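# Unload three sand cores from the mould onto plywood

## Task

Lift three sand cores out of the mould and set them down lying on the plywood boards next to it, releasing each one there: the elongated core with the rounded nose, plus the two upright bladed cores that sit in the mould half on the robot's right side. The remaining two cores must stay upright in the mould.

## Robot and tools

Robot: two six-joint arms with parallel-jaw grippers, left_arm and right_arm. Scene frame: origin at table-top height midway between the nominal bases, +x away from the robot over the table, +y toward left_arm, +z up. Arm names do not match image sides. Calibrated bases: left_arm at (-0.041, +0.329, +0.029) m, right_arm at (-0.052, -0.233, +0.005) m, each turned very slightly about z. A camera stand stands behind the arms.

Row layout: every command row has 14 numbers. First left_arm: waist, shoulder, elbow, wrist pitch, wrist yaw, wrist roll (absolute joint angles, radians), then its gripper opening. Then the same seven for right_arm. Both arms always appear, even when one is idle. Stated joint ranges (rad): waist -2.618 to 3.054, shoulder 0.000 to 3.142, elbow 0.000 to 3.142, wrist pitch -1.571 to 1.571, wrist yaw -1.571 to 1.571, wrist roll -2.094 to 2.094. True ends may differ by up to 0.059; a target beyond that margin and farther out than the current angle is rejected, and one past the real end is clipped, possibly reported as "joint sent to its limit". Opening runs -1 (shut) to +1 (fully open, 0.094 m pad gap). Writing 0 is a real command, so to keep a gripper unchanged repeat its current command.

Tools:
- execute_actions(actions, cameras): actions is a list of up to 15 actions; each action is a list of up to 15 rows, one per 1/30 s step, and a short action repeats its final row to fill 15 steps. Targets are absolute angles. Each step the controller keeps targets within 0.339 rad (waist, shoulder, elbow) or 2.2 rad (wrist joints) of the measured angle, and shrinks an arm's targets if they would put the gripper over 200 mm away. An empty actions list returns images and the full state.
- move(target, speed, blend, opening_speed, grip_force, blocking, cameras): target is one 14-number row or up to 15 rows, all absolute joint goals reached by joint-space paths (grippers trace curves; no collision avoidance). speed: rad/s of the joint with the longest way, 0.01 to 12.57, default 0.5, single value or one per target. blend: rad, rounds corners at intermediate targets; 0 stops at each. opening_speed: rate of opening change per second on the -1..+1 scale, at least 0.2. grip_force: newtons per pad, 10 to 50, one value or one per arm, persists; lower forces close slowly. blocking=false returns after about 0.5 s while the move runs; a new move replaces it. The result adds a move: line such as done, off_target (resting over 0.035 rad from target), moving, held or fault, and possibly limits=held.
- wait(seconds 0 to 10, cameras): lets time pass holding commands.
- stop(cameras): brakes the running move.
- zoom_image(camera, region [x0,y0,x1,y1] pixels, at most 504 by 504): enlarges part of a camera's latest image.
- read_manual(section): licence text only.
- finished_scene(scene): ends the scene; nothing after it in that reply.

Cameras (896x504): cam_head_left, cam_head_right, cam_high, cam_low, cam_left_wrist, cam_right_wrist. cameras argument: ["all"], [] or names.

Results: end_effector_position (m) and end_effector_quat_wxyz in the scene frame, for the point between the pads about 1 cm inside the fingertips; fingers point along gripper +z and close along its y. Values may be off by a few cm. Joint positions and Joint velocities per arm list six joints then pad gap (m). Joint targets shows what joints are currently driven toward; resend them to hold still. grip_measured uses the opening scale; it may read up to ~2.5 mm wide when empty and somewhat narrower than a squeezed part. Joint torques follow joint order, include gravity, and joints 1-3 wrap at ±28 N m. "joint command not followed" means the clearance check altered targets. Action calls also list joint angles at some steps. MOTOR HOT appears at 75 °C; at 90 °C the arm folds and stops working; at 100 °C it collapses. Avoid long holding or stretching.

Cautions: close gently (opening_speed, lower grip_force) on sand cores, which can crumble. Never release a core while it is moving or above the boards; set it down first. No fast contacts, hard pushes or slams against the mould, table or fixed things. Do not let the arms press or grip each other, and keep wrist camera cables clear of objects. Nothing may fall or end up off the table. Brief disturbances may nudge loose parts.

Each tool is called after "Request:" as a command line: name --argument value for each argument, lists and objects as JSON in quotes; but a table of rows of numbers goes row by row, as --pt "numbers of a row", without its own name.

## Session

Request:
execute_actions --actions '[]' --cameras '["cam_head_left","cam_head_right","cam_high"]'

Scene clock: 0.00 s.
left_arm: end_effector_position=(+0.2183, +0.2617, +0.3639) grip_measured=+1.000 end_effector_quat_wxyz=(+0.716, -0.179, +0.614, -0.281) | right_arm: end_effector_position=(+0.2261, -0.1367, +0.3456) grip_measured=+1.000 end_effector_quat_wxyz=(+0.692, +0.062, +0.667, +0.269)
Joint positions: left_arm=[-0.501 0.468 0.452 0.218 -0.426 -0.572 0.094] | right_arm=[0.466 0.596 0.57 0.129 0.137 0.448 0.094]
Joint velocities: within noise
Joint torques (N m): no reading
Motor temperatures (°C): left_arm=[23 33 34 28 22 22 25] | right_arm=[25 32 29 27 21 24 21]
Heat: left arm: 34 °C; right arm: 32 °C.
Joint targets: left_arm=[-0.501 0.468 0.458 0.212 -0.426 -0.572] | right_arm=[0.466 0.596 0.580 0.130 0.137 0.448]
Tool commands: left_gripper/opening=+1.0 right_gripper/opening=+1.0
Images, in order (width x height): cam_head_left 896x504, cam_head_right 896x504, cam_high 896x504.

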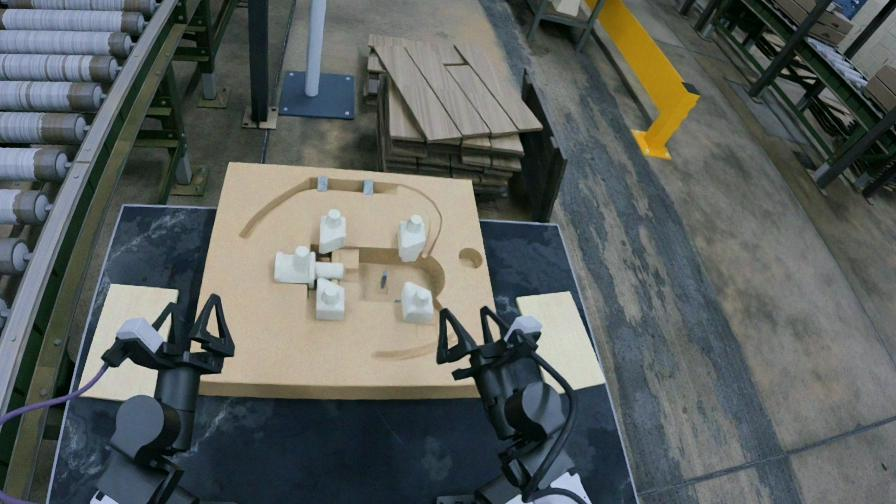

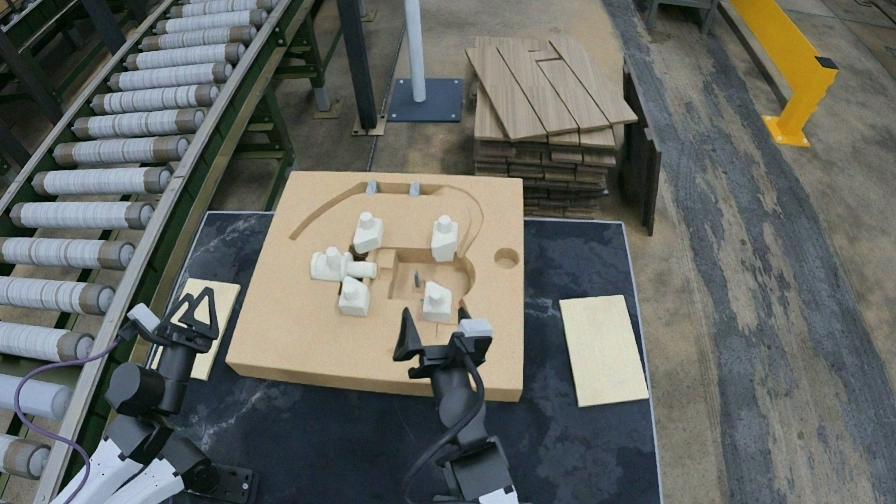

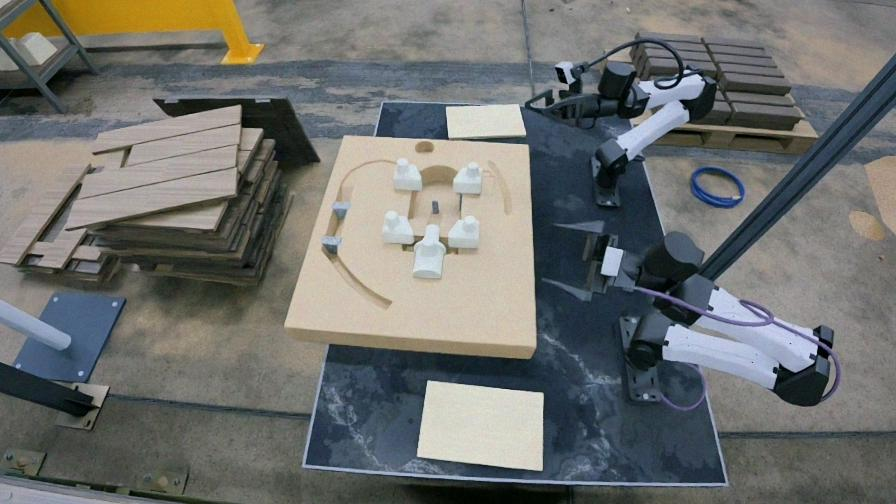

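Request:
move --target '[-0.512,2.1448,2.158,-0.985,-0.323,-0.435,1,0.345,1.7414,1.6954,-0.974,0.158,0.25,1]' --speed 0.9 --cameras '["cam_left_wrist","cam_right_wrist"]'

Scene clock: 7.90 s.
left_arm: end_effector_position=(+0.4536, +0.1047, +0.2244) grip_measured=+1.000 end_effector_quat_wxyz=(+0.328, -0.009, +0.945, +0.007) | right_arm: end_effector_position=(+0.3739, -0.1283, +0.2118) grip_measured=+1.000 end_effector_quat_wxyz=(+0.275, +0.001, +0.961, +0.006)
Joint positions: left_arm=[-0.507 2.138 2.129 -0.972 -0.335 -0.447 0.094] | right_arm=[0.35 1.733 1.667 -0.965 0.147 0.262 0.094]
Joint torques (N m): left_arm=[-0.59 -10.61 10.65 1.33 0 0.13] | right_arm=[-0.16 -8.53 8.42 1.13 0.2 -0.18]
Heat: left arm: 37 °C; right arm: 32 °C.
Joint targets: left_arm=[-0.512 2.145 2.158 -0.985 -0.323 -0.435] | right_arm=[0.345 1.741 1.696 -0.974 0.158 0.250]
move: done
Images, in order (width x height): cam_left_wrist 896x504, cam_right_wrist 896x504.

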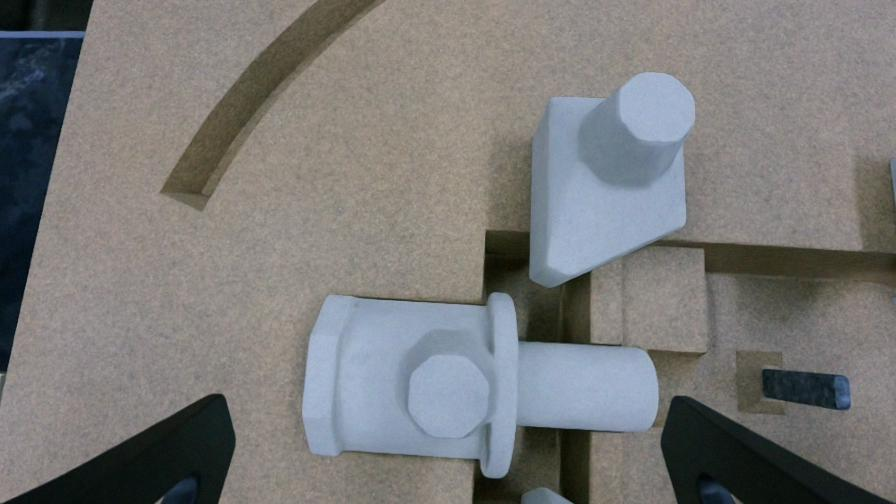

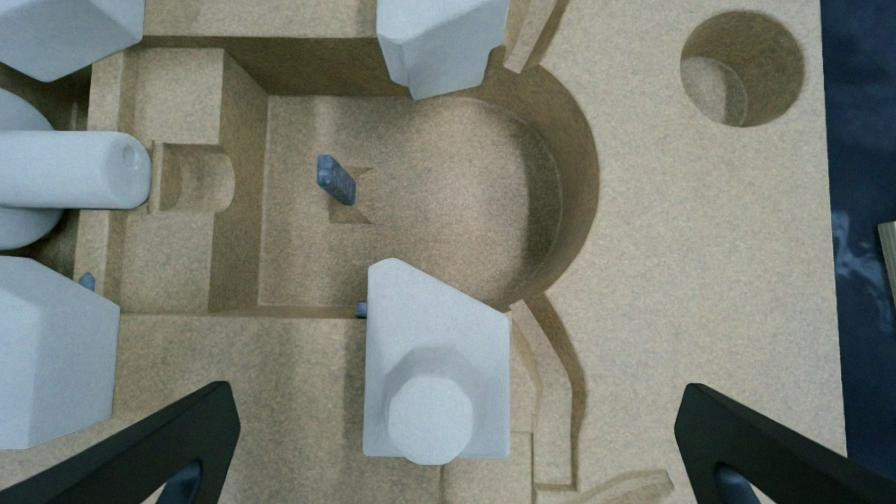

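Request:
move --pt "-0.512 2.142 2.008 -0.838 -0.323 -0.395 1 0.362 1.7229 1.5 -0.797 0.158 0.25 1" --pt "-0.512 2.139 1.858 -0.691 -0.323 -0.395 1 0.362 1.733 1.367 -0.654 0.158 0.25 1" --pt "-0.512 2.139 1.858 -0.691 -0.323 -0.395 -0.7 0.362 1.733 1.367 -0.654 0.158 0.25 -0.1" --speed 0.35 --blend '[0.03,0,0]' --grip_force '[50,30]' --opening_speed 1.0 --cameras '["cam_left_wrist","cam_right_wrist","cam_low"]'

Scene clock: 24.07 s.
left_arm: end_effector_position=(+0.4622, +0.1027, +0.1623) grip_measured=-0.319 end_effector_quat_wxyz=(+0.333, +0.008, +0.943, +0.014) | right_arm: end_effector_position=(+0.3746, -0.1225, +0.1381) grip_measured=+0.134 end_effector_quat_wxyz=(+0.275, -0.005, +0.961, +0.007)
Joint positions: left_arm=[-0.504 2.138 1.874 -0.706 -0.341 -0.403 0.032] | right_arm=[0.362 1.733 1.374 -0.671 0.147 0.262 0.053]
Joint torques (N m): left_arm=[-0.83 -11.23 6.76 1.61 0.06 0.09] | right_arm=[0.21 -9.58 6.11 1.39 0.17 -0.21]
Motor temperatures (°C): left_arm=[23 43 40 31 22 22 25] | right_arm=[25 34 34 30 21 24 21]
Heat: left arm: 43 °C; right arm: 34 °C.
Joint targets: left_arm=[-0.512 2.139 1.858 -0.691 -0.323 -0.395] | right_arm=[0.362 1.733 1.367 -0.654 0.158 0.250]
grip_force (N): 50, 30
move: done
Images, in order (width x height): cam_low 896x504, cam_left_wrist 896x504, cam_right_wrist 896x504.

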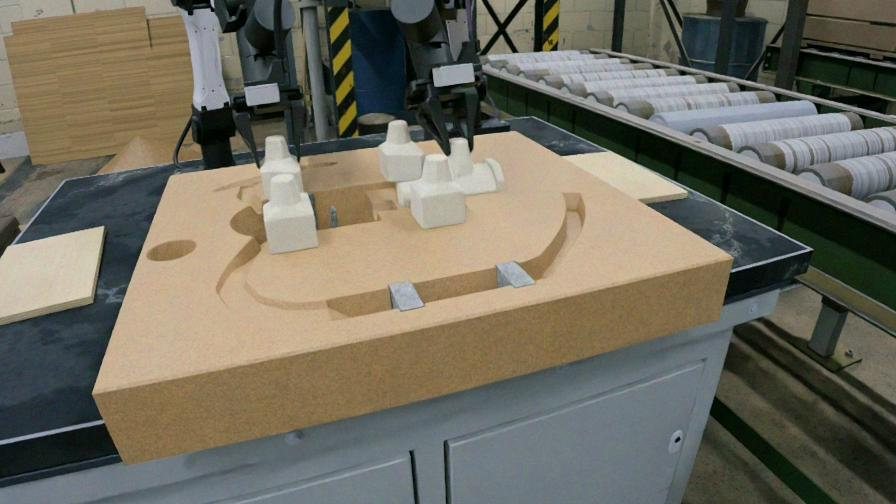

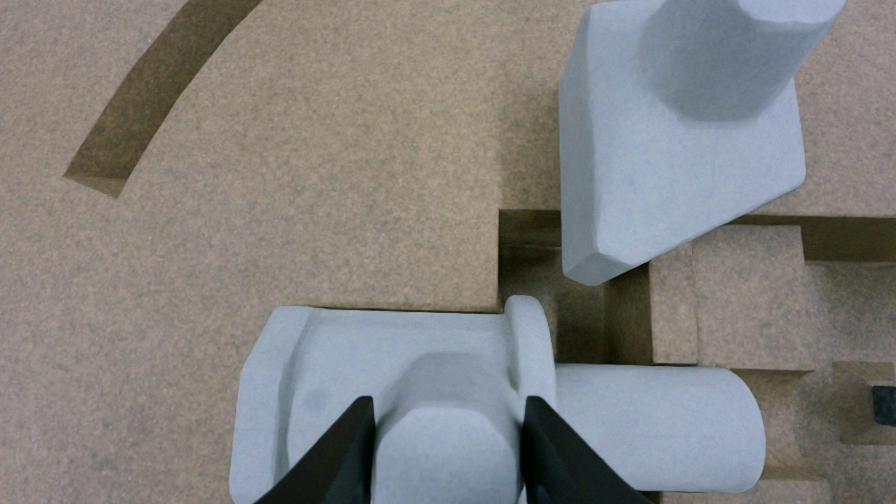

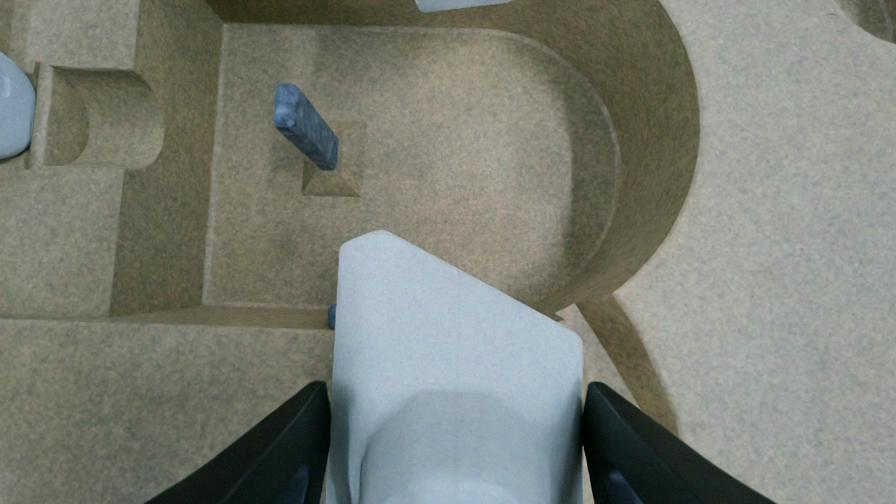

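Request:
move --pt "-0.512 2.139 1.858 -0.691 -0.323 -0.395 1 0.362 1.733 1.367 -0.654 0.158 0.25 0.8" --pt "-0.512 2.139 1.805 -0.638 -0.323 -0.395 1 0.362 1.733 1.325 -0.612 0.158 0.25 0.8" --pt "-0.512 2.139 1.805 -0.638 -0.323 -0.395 -0.7 0.362 1.733 1.325 -0.612 0.158 0.25 -0.1" --speed 0.3 --opening_speed 1.2 --cameras '["cam_left_wrist","cam_right_wrist"]'

Scene clock: 34.43 s.
left_arm: end_effector_position=(+0.4615, +0.0997, +0.1498) grip_measured=-0.064 end_effector_quat_wxyz=(+0.334, +0.011, +0.942, +0.009) | right_arm: end_effector_position=(+0.3730, -0.1227, +0.1278) grip_measured=+0.167 end_effector_quat_wxyz=(+0.275, -0.005, +0.961, +0.007)
Joint positions: left_arm=[-0.507 2.138 1.823 -0.649 -0.333 -0.403 0.044] | right_arm=[0.363 1.733 1.333 -0.632 0.147 0.261 0.055]
Joint torques (N m): left_arm=[-0.55 -11.25 6.58 1.55 0.01 0.09] | right_arm=[0.27 -9.43 5.78 1.42 0.19 -0.18]
Motor temperatures (°C): left_arm=[23 48 39 31 22 22 25] | right_arm=[25 35 34 31 21 24 22]
Heat: left arm: 48 °C; right arm: 35 °C.
Joint targets: left_arm=[-0.512 2.139 1.805 -0.638 -0.323 -0.395] | right_arm=[0.362 1.733 1.325 -0.612 0.158 0.250]
grip_force (N): 50, 30
move: done
Images, in order (width x height): cam_left_wrist 896x504, cam_right_wrist 896x504.

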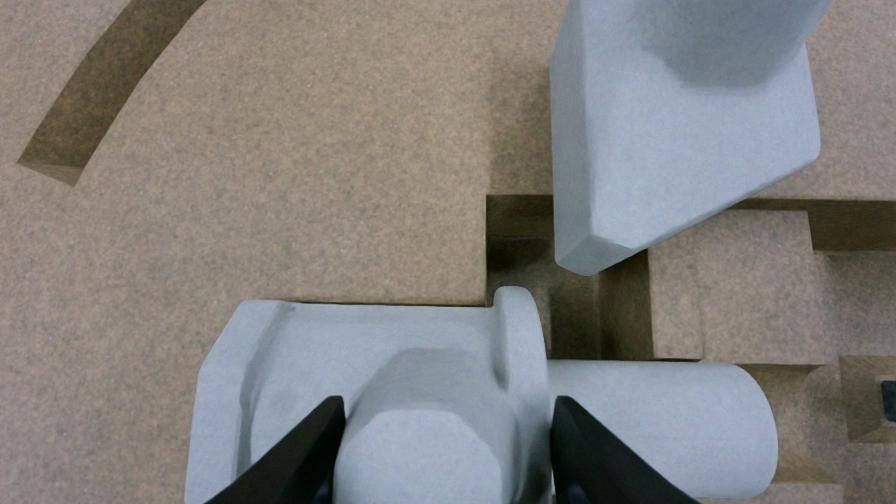

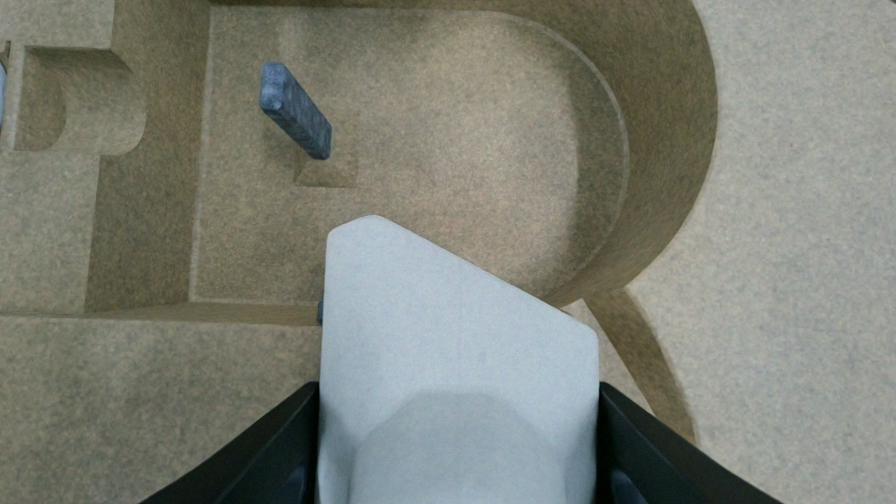

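Request:
move --pt "-0.512 2.14 2.07 -0.87 -0.323 -0.395 -0.7 0.362 1.7229 1.4943 -0.7913 0.158 0.25 -0.1" --pt "-0.512 2.18 2.29 -1.03 -0.323 -0.395 -0.7 0.362 1.7414 1.6954 -0.974 0.158 0.25 -0.1" --pt "-0.512 2.15 2.52 -1.19 -0.323 -0.395 -0.7 0.362 1.7884 1.918 -1.15 0.158 0.25 -0.1" --speed '[0.2,0.3,0.3]' --blend '[0.03,0.03,0]' --cameras '["cam_low","cam_left_wrist"]'

Scene clock: 47.23 s.
left_arm: end_effector_position=(+0.4384, +0.1065, +0.2688) grip_measured=-0.064 end_effector_quat_wxyz=(+0.306, +0.017, +0.952, +0.004) | right_arm: end_effector_position=(+0.3654, -0.1248, +0.2420) grip_measured=+0.164 end_effector_quat_wxyz=(+0.252, -0.008, +0.968, +0.001)
Joint positions: left_arm=[-0.507 2.206 2.455 -1.265 -0.297 -0.41 0.044] | right_arm=[0.363 1.784 1.878 -1.174 0.145 0.261 0.055]
Joint torques (N m): left_arm=[-0.62 -15.95 13.29 2.12 -0.36 0.13] | right_arm=[0.34 -9.02 9.01 1.34 0.23 -0.16]
Motor temperatures (°C): left_arm=[23 53 40 32 22 22 26] | right_arm=[25 36 34 32 21 24 22]
Heat: left arm: 53 °C; right arm: 36 °C.
Joint targets: left_arm=[-0.512 2.150 2.520 -1.190 -0.323 -0.395] | right_arm=[0.362 1.788 1.918 -1.150 0.158 0.250]
grip_force (N): 50, 30
move: off_target (left_arm, right_arm); left_arm: the wrist pitch is farthest, 0.075 rad from its target; right_arm: the elbow is farthest, 0.040 rad from its target
Images, in order (width x height): cam_low 896x504, cam_left_wrist 896x504.

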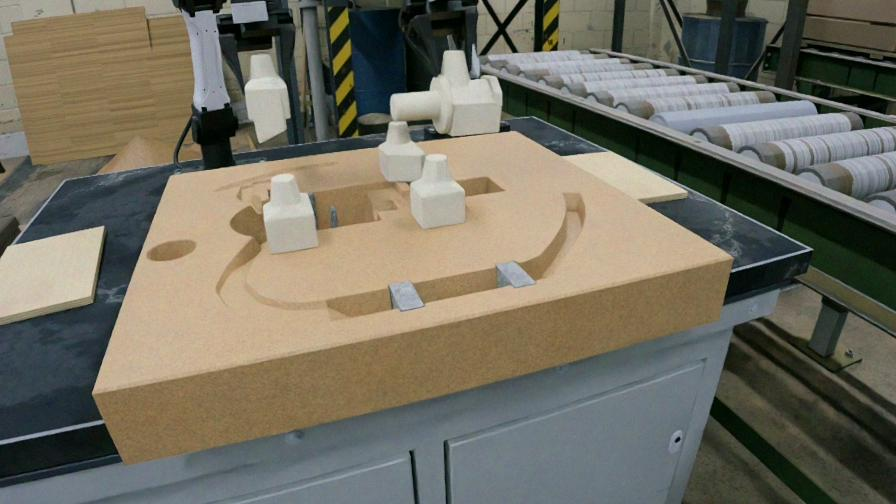

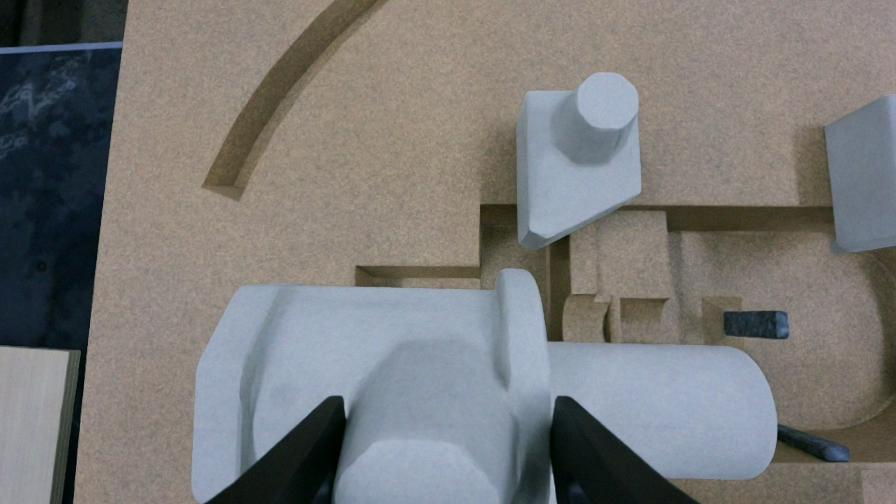

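Request:
move --pt "-0.2 2.0 2.25 -1.1 -0.35 -0.45 -0.7 -0.05 1.79 1.92 -1.14 0.05 0.1 -0.1" --pt "0.262 1.648 1.31 -0.714 -0.5 -0.78 -0.7 -0.48 1.7884 1.918 -1.13 0 0 -0.1" --pt "0.262 1.648 1.31 -0.714 -0.5 -0.78 -0.7 -0.48 1.9605 1.045 0.566 0 0 -0.1" --speed '[0.5,0.5,0.6]' --blend '[0.15,0.1,0]' --cameras '["cam_low","cam_left_wrist","cam_high","cam_head_left"]'

Scene clock: 59.33 s.
left_arm: end_effector_position=(+0.3231, +0.4908, +0.1462) grip_measured=-0.064 end_effector_quat_wxyz=(+0.235, -0.498, +0.821, +0.152) | right_arm: end_effector_position=(+0.4140, -0.5058, +0.0946) grip_measured=+0.164 end_effector_quat_wxyz=(+0.512, +0.228, +0.816, -0.139)
Joint positions: left_arm=[0.26 1.709 1.301 -0.779 -0.429 -0.769 0.044] | right_arm=[-0.476 1.964 1.037 0.475 0.011 0.012 0.055]
Joint torques (N m): left_arm=[0.14 -12.71 8.58 1.7 -0.92 -0.1] | right_arm=[-0.13 -11.43 6.49 2.65 -0.13 -0.16]
Motor temperatures (°C): left_arm=[23 57 42 33 23 22 27] | right_arm=[25 37 35 33 21 24 22]
Heat: left arm: 57 °C; right arm: 37 °C.
Joint targets: left_arm=[0.262 1.648 1.310 -0.714 -0.500 -0.780] | right_arm=[-0.480 1.960 1.045 0.566 0.000 0.000]
grip_force (N): 50, 30
move: off_target (left_arm, right_arm); left_arm: the wrist yaw is farthest, 0.071 rad from its target; right_arm: the wrist pitch is farthest, 0.091 rad from its target
Images, in order (width x height): cam_head_left 896x504, cam_high 896x504, cam_low 896x504, cam_left_wrist 896x504.

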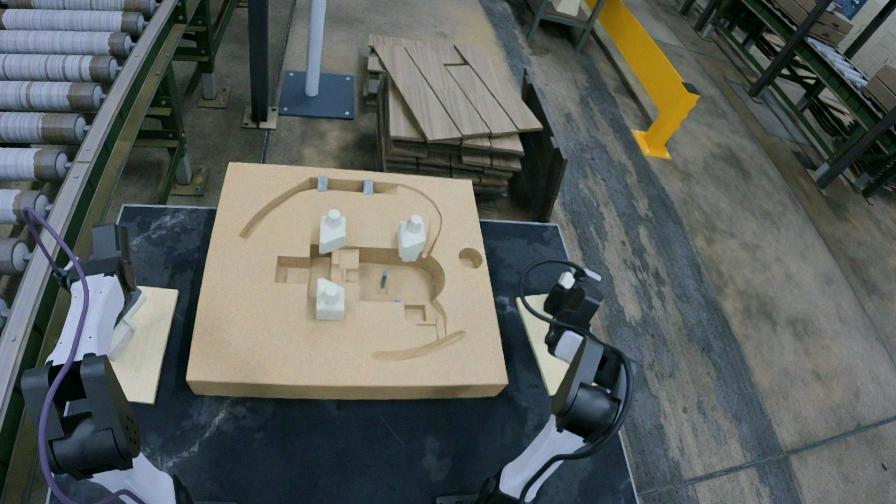

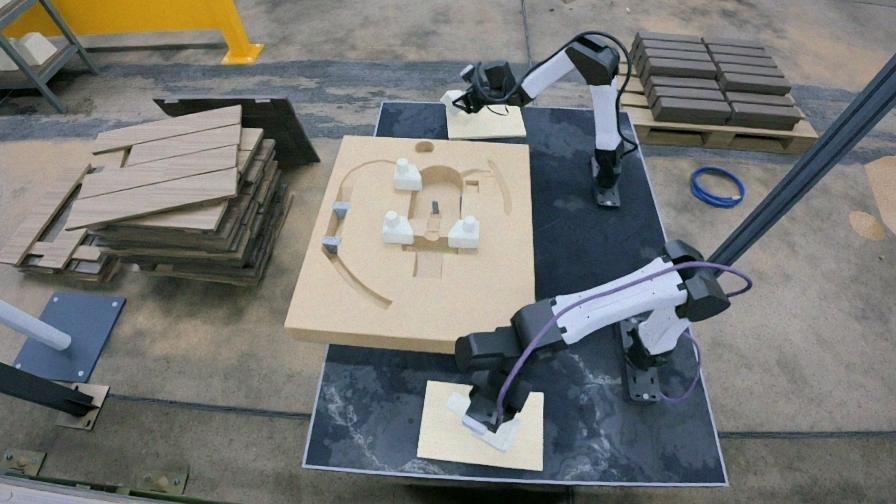

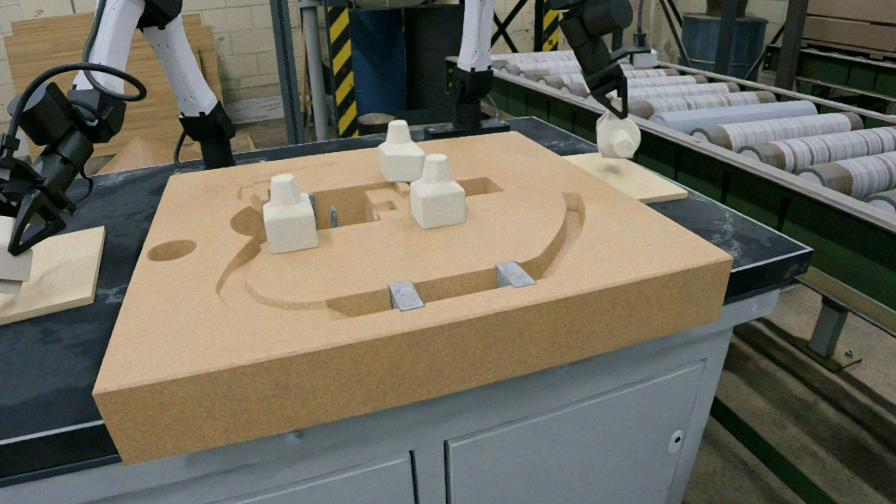

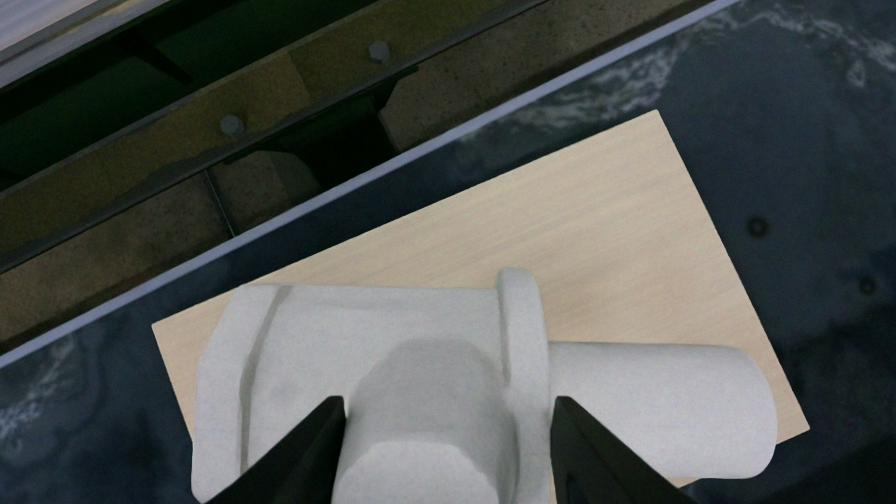

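Request:
move --target '[0.262,1.70,1.127,-0.511,-0.5,-0.78,-0.7,-0.48,2.1094,0.919,0.84,0,0,-0.1]' --speed 0.17 --grip_force '[50,10]' --cameras '["cam_low","cam_right_wrist"]'

Scene clock: 70.37 s.
left_arm: end_effector_position=(+0.3180, +0.4940, +0.1126) grip_measured=-0.064 end_effector_quat_wxyz=(+0.253, -0.499, +0.812, +0.165) | right_arm: end_effector_position=(+0.4147, -0.5061, +0.0746) grip_measured=+0.171 end_effector_quat_wxyz=(+0.571, +0.215, +0.777, -0.156)
Joint positions: left_arm=[0.256 1.708 1.141 -0.588 -0.467 -0.77 0.044] | right_arm=[-0.476 2.083 0.93 0.849 0.011 0.006 0.055]
Joint torques (N m): left_arm=[0.57 -8.16 6.35 1.92 -0.53 -0.09] | right_arm=[-0.08 -8.59 4.22 1.81 -0.09 -0.14]
Motor temperatures (°C): left_arm=[23 55 41 33 23 22 27] | right_arm=[25 38 35 37 21 24 22]
Heat: left arm: 55 °C; right arm: 38 °C.
Joint targets: left_arm=[0.262 1.700 1.127 -0.511 -0.500 -0.780] | right_arm=[-0.480 2.109 0.919 0.840 0.000 0.000]
grip_force (N): 50, 10
move: off_target (left_arm); left_arm: the wrist pitch is farthest, 0.077 rad from its target
Images, in order (width x height): cam_low 896x504, cam_right_wrist 896x504.

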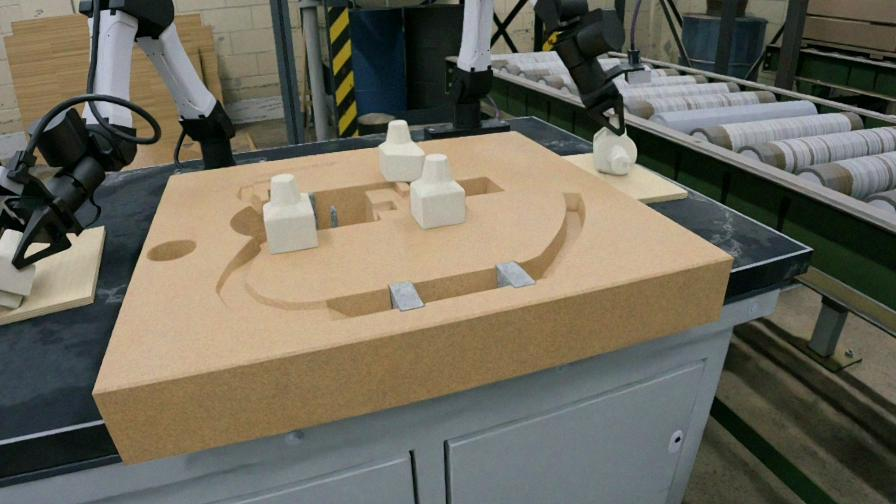

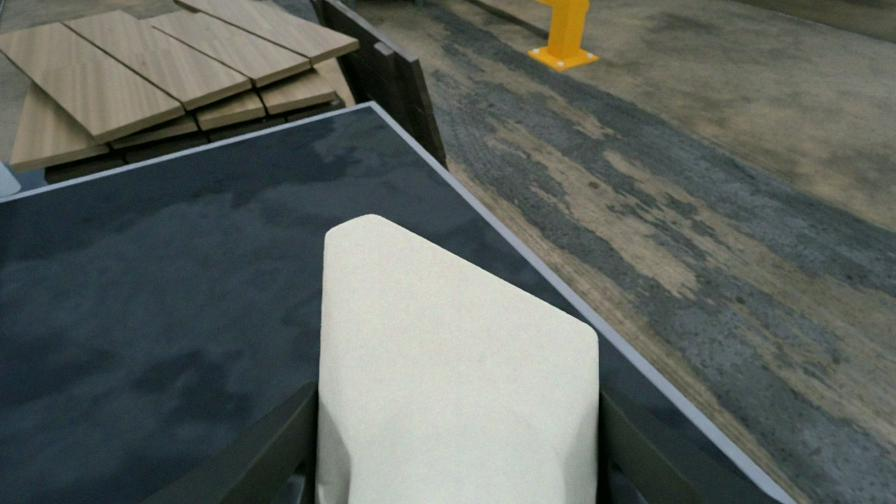

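Request:
move --pt "0.262 1.74 1.06 -0.42 -0.5 -0.78 -0.7 -0.48 2.1969 0.766 1.131 0 0 -0.1" --pt "0.262 1.74 1.06 -0.42 -0.5 -0.78 -0.7 -0.48 2.2371 0.786 1.101 0 0 -0.1" --speed 0.12 --blend '[0.02,0]' --grip_force '[15,10]' --cameras '["cam_low","cam_right_wrist","cam_high"]'

Scene clock: 81.13 s.
left_arm: end_effector_position=(+0.3251, +0.5068, +0.1148) grip_measured=-0.035 end_effector_quat_wxyz=(+0.296, -0.503, +0.790, +0.187) | right_arm: end_effector_position=(+0.3941, -0.4941, +0.0552) grip_measured=+0.171 end_effector_quat_wxyz=(+0.615, +0.202, +0.743, -0.170)
Joint positions: left_arm=[0.256 1.708 1.093 -0.459 -0.538 -0.761 0.045] | right_arm=[-0.476 2.192 0.785 1.221 0.01 -0.002 0.055]
Joint torques (N m): left_arm=[0.57 -4.66 4.53 1.62 0.14 -0.16] | right_arm=[-0.1 -6.37 4.27 0.86 -0.13 -0.06]
Heat: left arm: 51 °C; right arm: 38 °C.
Joint targets: left_arm=[0.262 1.740 1.060 -0.420 -0.500 -0.780] | right_arm=[-0.480 2.237 0.786 1.101 0.000 0.000]
grip_force (N): 15, 10
move: off_target (left_arm, right_arm); left_arm: the wrist pitch is farthest, 0.039 rad from its target; right_arm: the wrist pitch is farthest, 0.120 rad from its target
Images, in order (width x height): cam_high 896x504, cam_low 896x504, cam_right_wrist 896x504.

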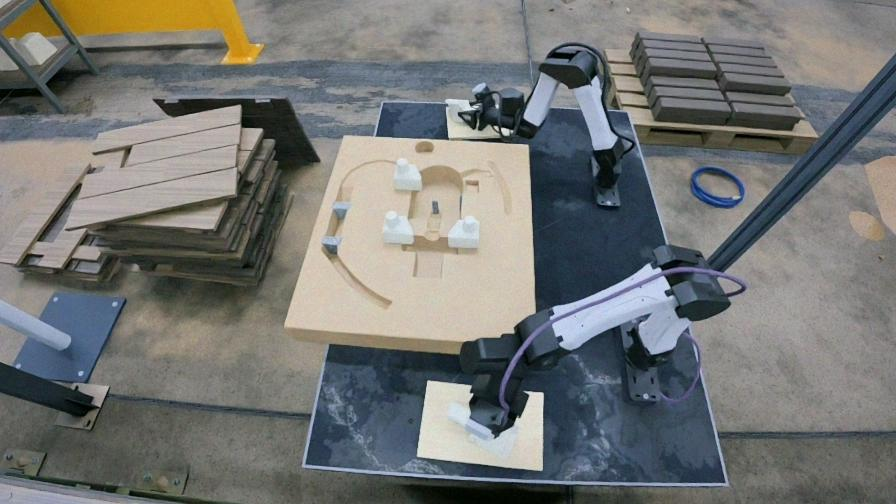

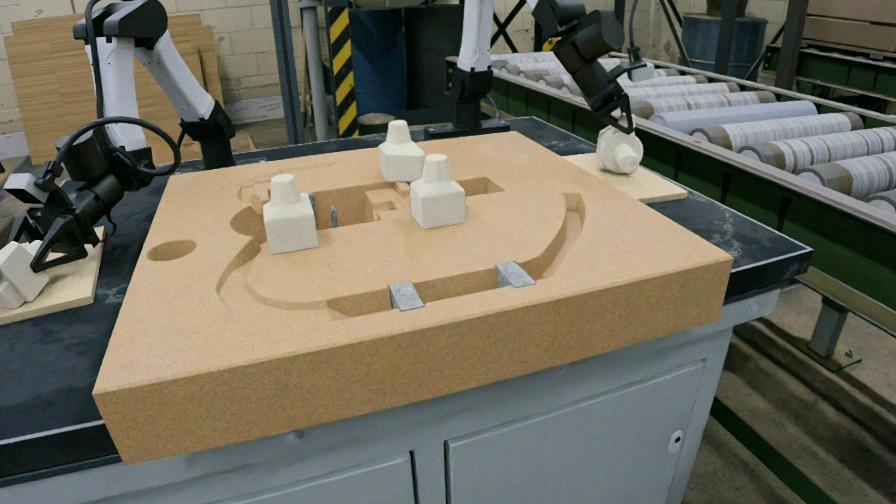

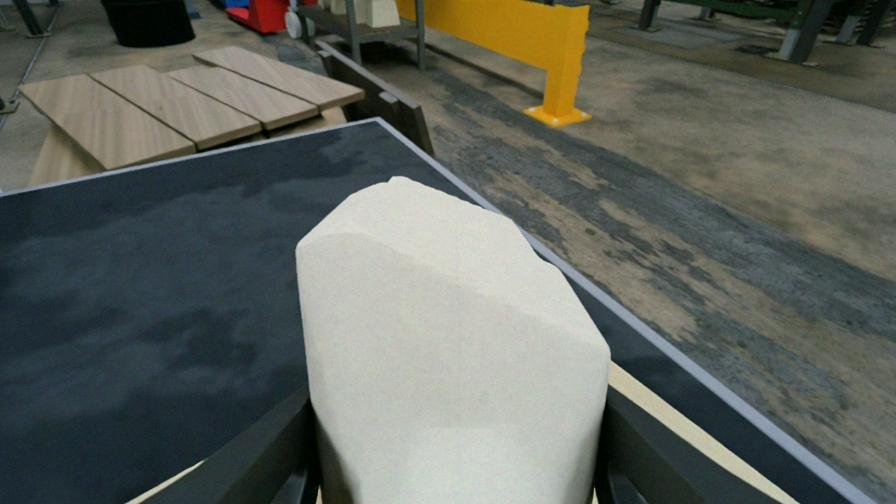

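Request:
move --pt "0.262 1.74 1.06 -0.42 -0.5 -0.78 -0.7 -0.48 2.3361 0.783 1.203 0 0 -0.1" --pt "0.262 1.74 1.06 -0.42 -0.5 -0.78 0.9 -0.48 2.3361 0.783 1.203 0 0 -0.1" --pt "0.262 1.6482 1.4 -0.85 -0.5 -0.78 0.9 -0.48 2.3361 0.783 1.203 0 0 -0.1" --speed '[0.12,0.3,0.3]' --opening_speed 0.6 --cameras '["cam_low","cam_right_wrist","cam_left_wrist"]'

Scene clock: 94.00 s.
left_arm: end_effector_position=(+0.3220, +0.5015, +0.1873) grip_measured=+0.898 end_effector_quat_wxyz=(+0.268, -0.500, +0.803, +0.181) | right_arm: end_effector_position=(+0.3951, -0.4947, +0.0429) grip_measured=+0.171 end_effector_quat_wxyz=(+0.628, +0.198, +0.732, -0.175)
Joint positions: left_arm=[0.256 1.666 1.374 -0.839 -0.509 -0.766 0.089] | right_arm=[-0.476 2.278 0.793 1.333 0.01 -0.006 0.055]
Joint torques (N m): left_arm=[0.55 -8.81 10.29 1.01 -0.16 -0.11] | right_arm=[0.02 -5.38 2.93 0.74 -0.13 -0.01]
Motor temperatures (°C): left_arm=[23 48 40 33 23 22 26] | right_arm=[25 37 33 33 21 24 22]
Heat: left arm: 48 °C; right arm: 37 °C.
Joint targets: left_arm=[0.262 1.648 1.400 -0.850 -0.500 -0.780] | right_arm=[-0.480 2.336 0.783 1.203 0.000 0.000]
grip_force (N): 15, 10
move: off_target (right_arm); target 2's new numbers were sent with left_arm's wrist pitch 0.039 rad from that target; right_arm: the wrist pitch is farthest, 0.130 rad from its target
Images, in order (width x height): cam_low 896x504, cam_left_wrist 896x504, cam_right_wrist 896x504.

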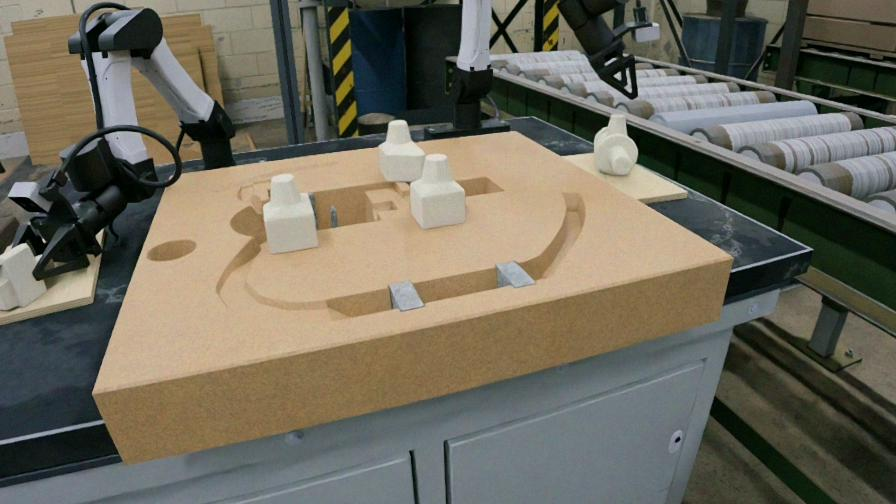

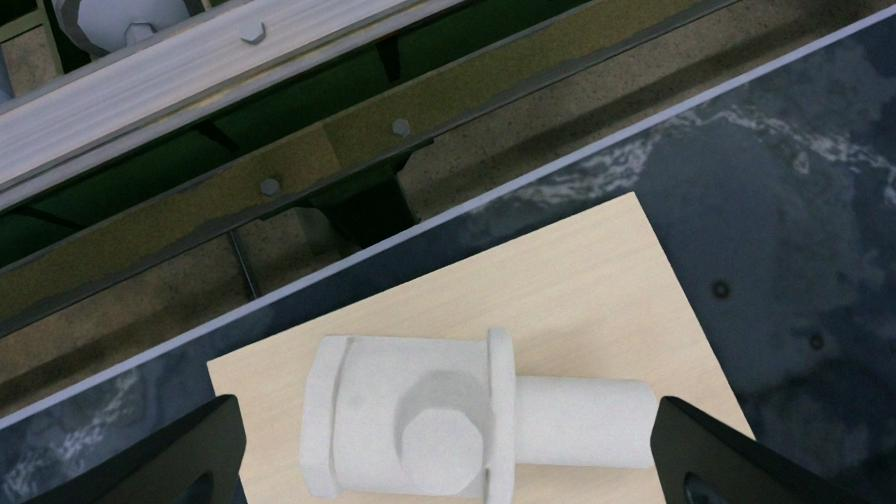

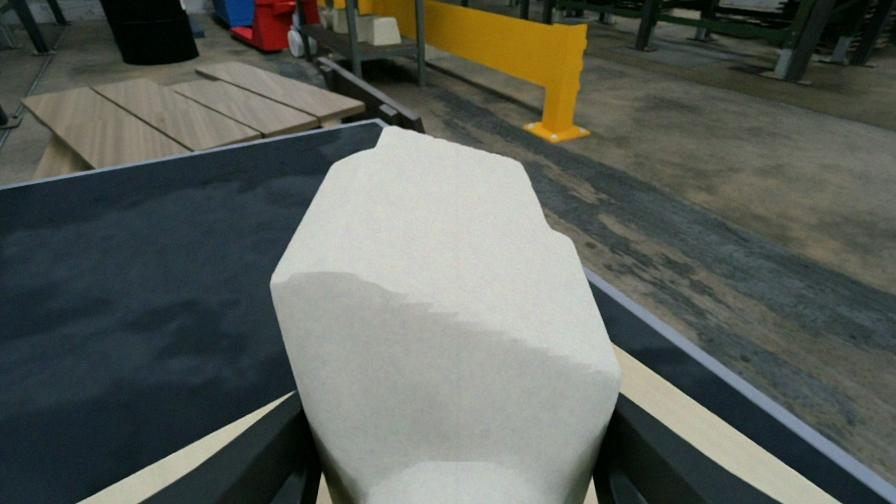

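Request:
move --pt "0.262 1.6482 1.4 -0.85 -0.5 -0.78 0.9 -0.48 2.24 0.775 1.2 0 0 -0.1" --pt "0.262 1.6482 1.4 -0.85 -0.5 -0.78 0.9 -0.48 2.24 0.775 1.2 0 0 0.9" --pt "0.262 1.6482 1.4 -0.85 -0.5 -0.78 0.9 -0.48 1.708 1.038 0.07 0 0 0.9" --speed '[0.1,0.3,0.5]' --opening_speed 0.4 --cameras '["cam_high","cam_right_wrist","cam_low"]'

Scene clock: 108.83 s.
left_arm: end_effector_position=(+0.3220, +0.5015, +0.1873) grip_measured=+0.898 end_effector_quat_wxyz=(+0.268, -0.500, +0.803, +0.181) | right_arm: end_effector_position=(+0.3671, -0.4780, +0.1128) grip_measured=+0.898 end_effector_quat_wxyz=(+0.429, +0.231, +0.865, -0.121)
Joint positions: left_arm=[0.256 1.666 1.374 -0.839 -0.509 -0.766 0.089] | right_arm=[-0.476 1.736 1.014 0.076 0.008 -0.007 0.089]
Joint torques (N m): left_arm=[0.54 -8.88 10.26 1.05 -0.15 -0.13] | right_arm=[-0.02 -12.3 8.13 1.7 -0.11 0.01]
Heat: left arm: 50 °C; right arm: 38 °C.
Joint targets: left_arm=[0.262 1.648 1.400 -0.850 -0.500 -0.780] | right_arm=[-0.480 1.708 1.038 0.070 0.000 0.000]
grip_force (N): 15, 10
move: done; target 2's new numbers were sent with right_arm's wrist pitch 0.090 rad from that target
Images, in order (width x height): cam_high 896x504, cam_low 896x504, cam_right_wrist 896x504.

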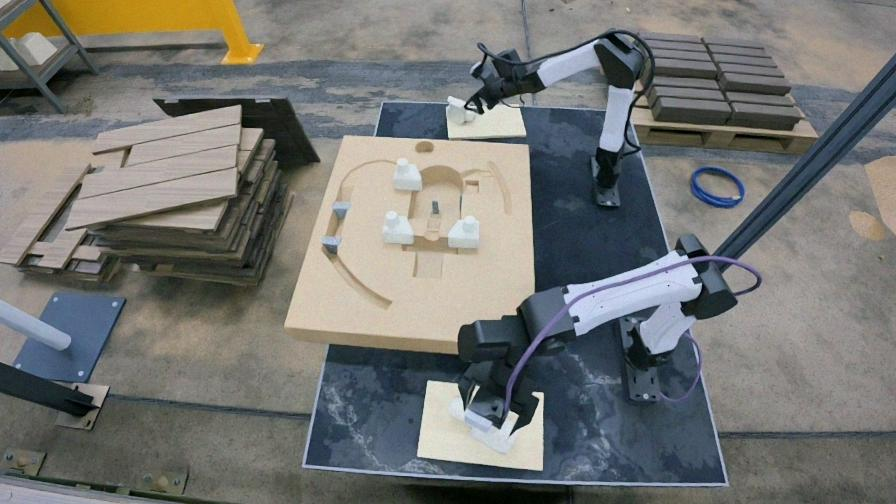

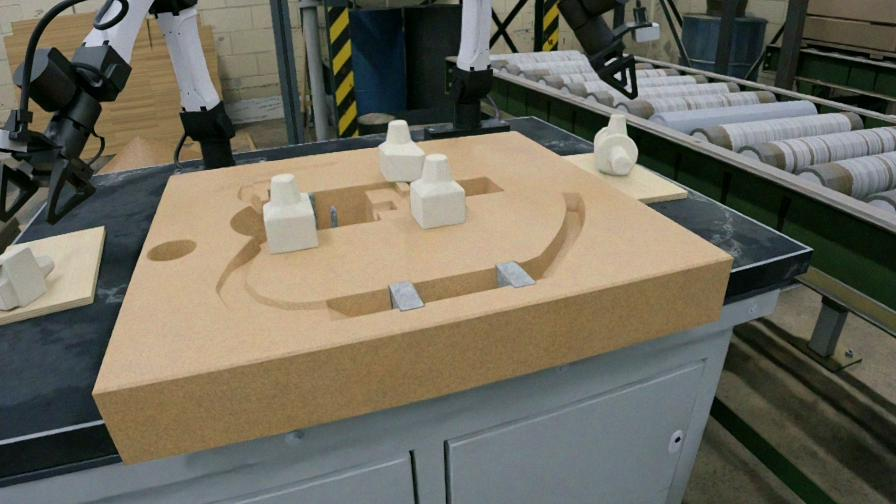

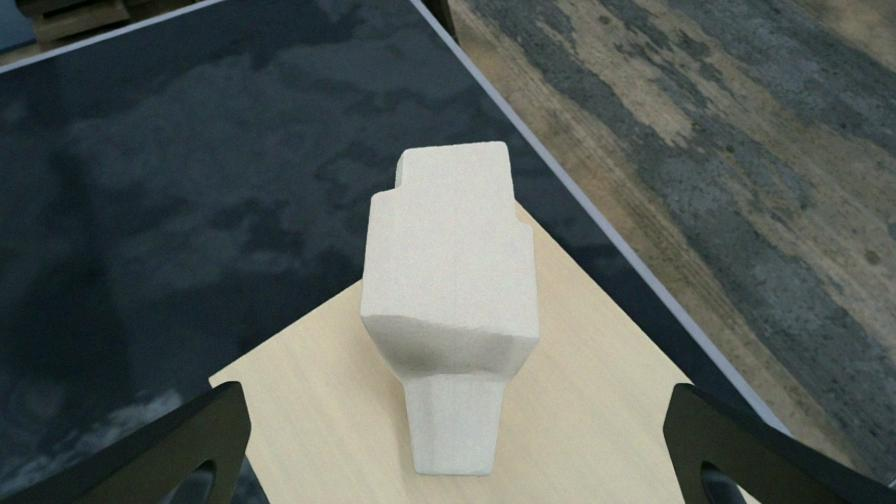

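Request:
move --pt "0.262 1.6482 1.4 -0.85 -0.5 -0.78 0.9 -0.3 1.8 1.7 -0.7 0 0 1" --pt "0.262 1.6482 1.4 -0.85 -0.5 -0.78 0.9 0.24 2.0622 2.0105 -0.762 0.13 0.14 1" --pt "0.262 1.6482 1.4 -0.85 -0.5 -0.78 0.9 0.266 2.3354 2.375 -0.85 0.143 0.175 1" --speed '[0.8,0.8,0.5]' --blend '[0.2,0.1,0]' --cameras '["cam_right_wrist"]'

Scene clock: 115.77 s.
left_arm: end_effector_position=(+0.3220, +0.5015, +0.1873) grip_measured=+0.898 end_effector_quat_wxyz=(+0.268, -0.500, +0.803, +0.181) | right_arm: end_effector_position=(+0.5517, -0.1273, +0.1995) grip_measured=+0.998 end_effector_quat_wxyz=(+0.374, +0.001, +0.928, +0.008)
Joint positions: left_arm=[0.256 1.666 1.374 -0.839 -0.509 -0.766 0.089] | right_arm=[0.261 2.319 2.347 -0.842 0.132 0.161 0.094]
Joint torques (N m): left_arm=[0.54 -8.84 10.33 1.05 -0.13 -0.11] | right_arm=[0.81 -13.35 8.75 1.46 0.11 0.09]
Heat: left arm: 50 °C; right arm: 39 °C.
Joint targets: left_arm=[0.262 1.648 1.400 -0.850 -0.500 -0.780] | right_arm=[0.266 2.335 2.375 -0.850 0.143 0.175]
grip_force (N): 15, 10
move: done
Images, in order (width x height): cam_right_wrist 896x504.

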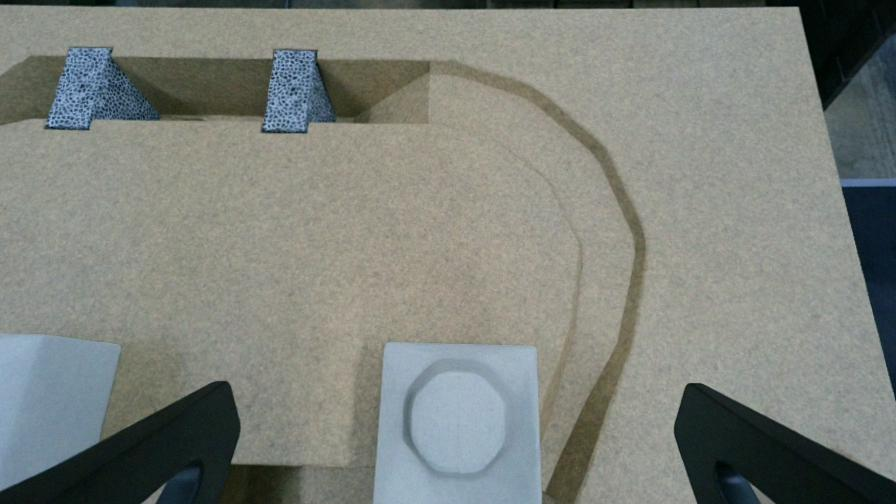

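Request:
move --pt "0.262 1.6482 1.4 -0.85 -0.5 -0.78 0.9 0.266 2.2938 2.16 -0.677 0.143 0.175 1" --pt "0.262 1.6482 1.4 -0.85 -0.5 -0.78 0.9 0.266 2.2866 2.069 -0.593 0.143 0.175 1" --pt "0.262 1.6482 1.4 -0.85 -0.5 -0.78 0.9 0.266 2.2866 2.069 -0.593 0.143 0.175 -0.1" --speed 0.3 --blend '[0.03,0,0]' --grip_force '[50,30]' --opening_speed 1.0 --cameras '["cam_right_wrist"]'

Scene clock: 124.20 s.
left_arm: end_effector_position=(+0.3220, +0.5015, +0.1873) grip_measured=+0.898 end_effector_quat_wxyz=(+0.268, -0.500, +0.803, +0.181) | right_arm: end_effector_position=(+0.5527, -0.1273, +0.1248) grip_measured=+0.168 end_effector_quat_wxyz=(+0.354, +0.000, +0.935, +0.003)
Joint positions: left_arm=[0.256 1.666 1.374 -0.839 -0.509 -0.766 0.089] | right_arm=[0.262 2.319 2.075 -0.614 0.135 0.162 0.055]
Joint torques (N m): left_arm=[0.57 -8.77 10.28 1.06 -0.14 -0.13] | right_arm=[0.83 -18.47 6.22 1.66 0.16 0.07]
Motor temperatures (°C): left_arm=[23 50 41 32 22 22 26] | right_arm=[25 42 35 34 21 24 22]
Heat: left arm: 50 °C; right arm: 42 °C.
Joint targets: left_arm=[0.262 1.648 1.400 -0.850 -0.500 -0.780] | right_arm=[0.266 2.287 2.069 -0.593 0.143 0.175]
grip_force (N): 50, 30
move: done
Images, in order (width x height): cam_right_wrist 896x504.

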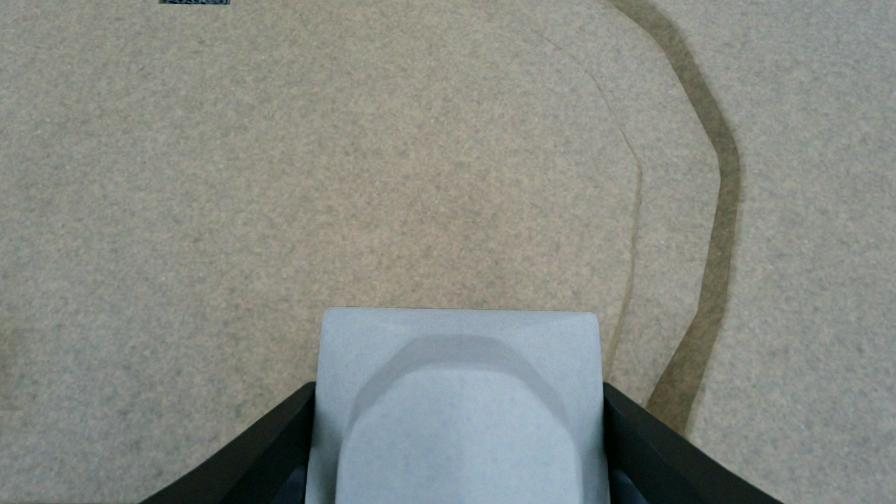

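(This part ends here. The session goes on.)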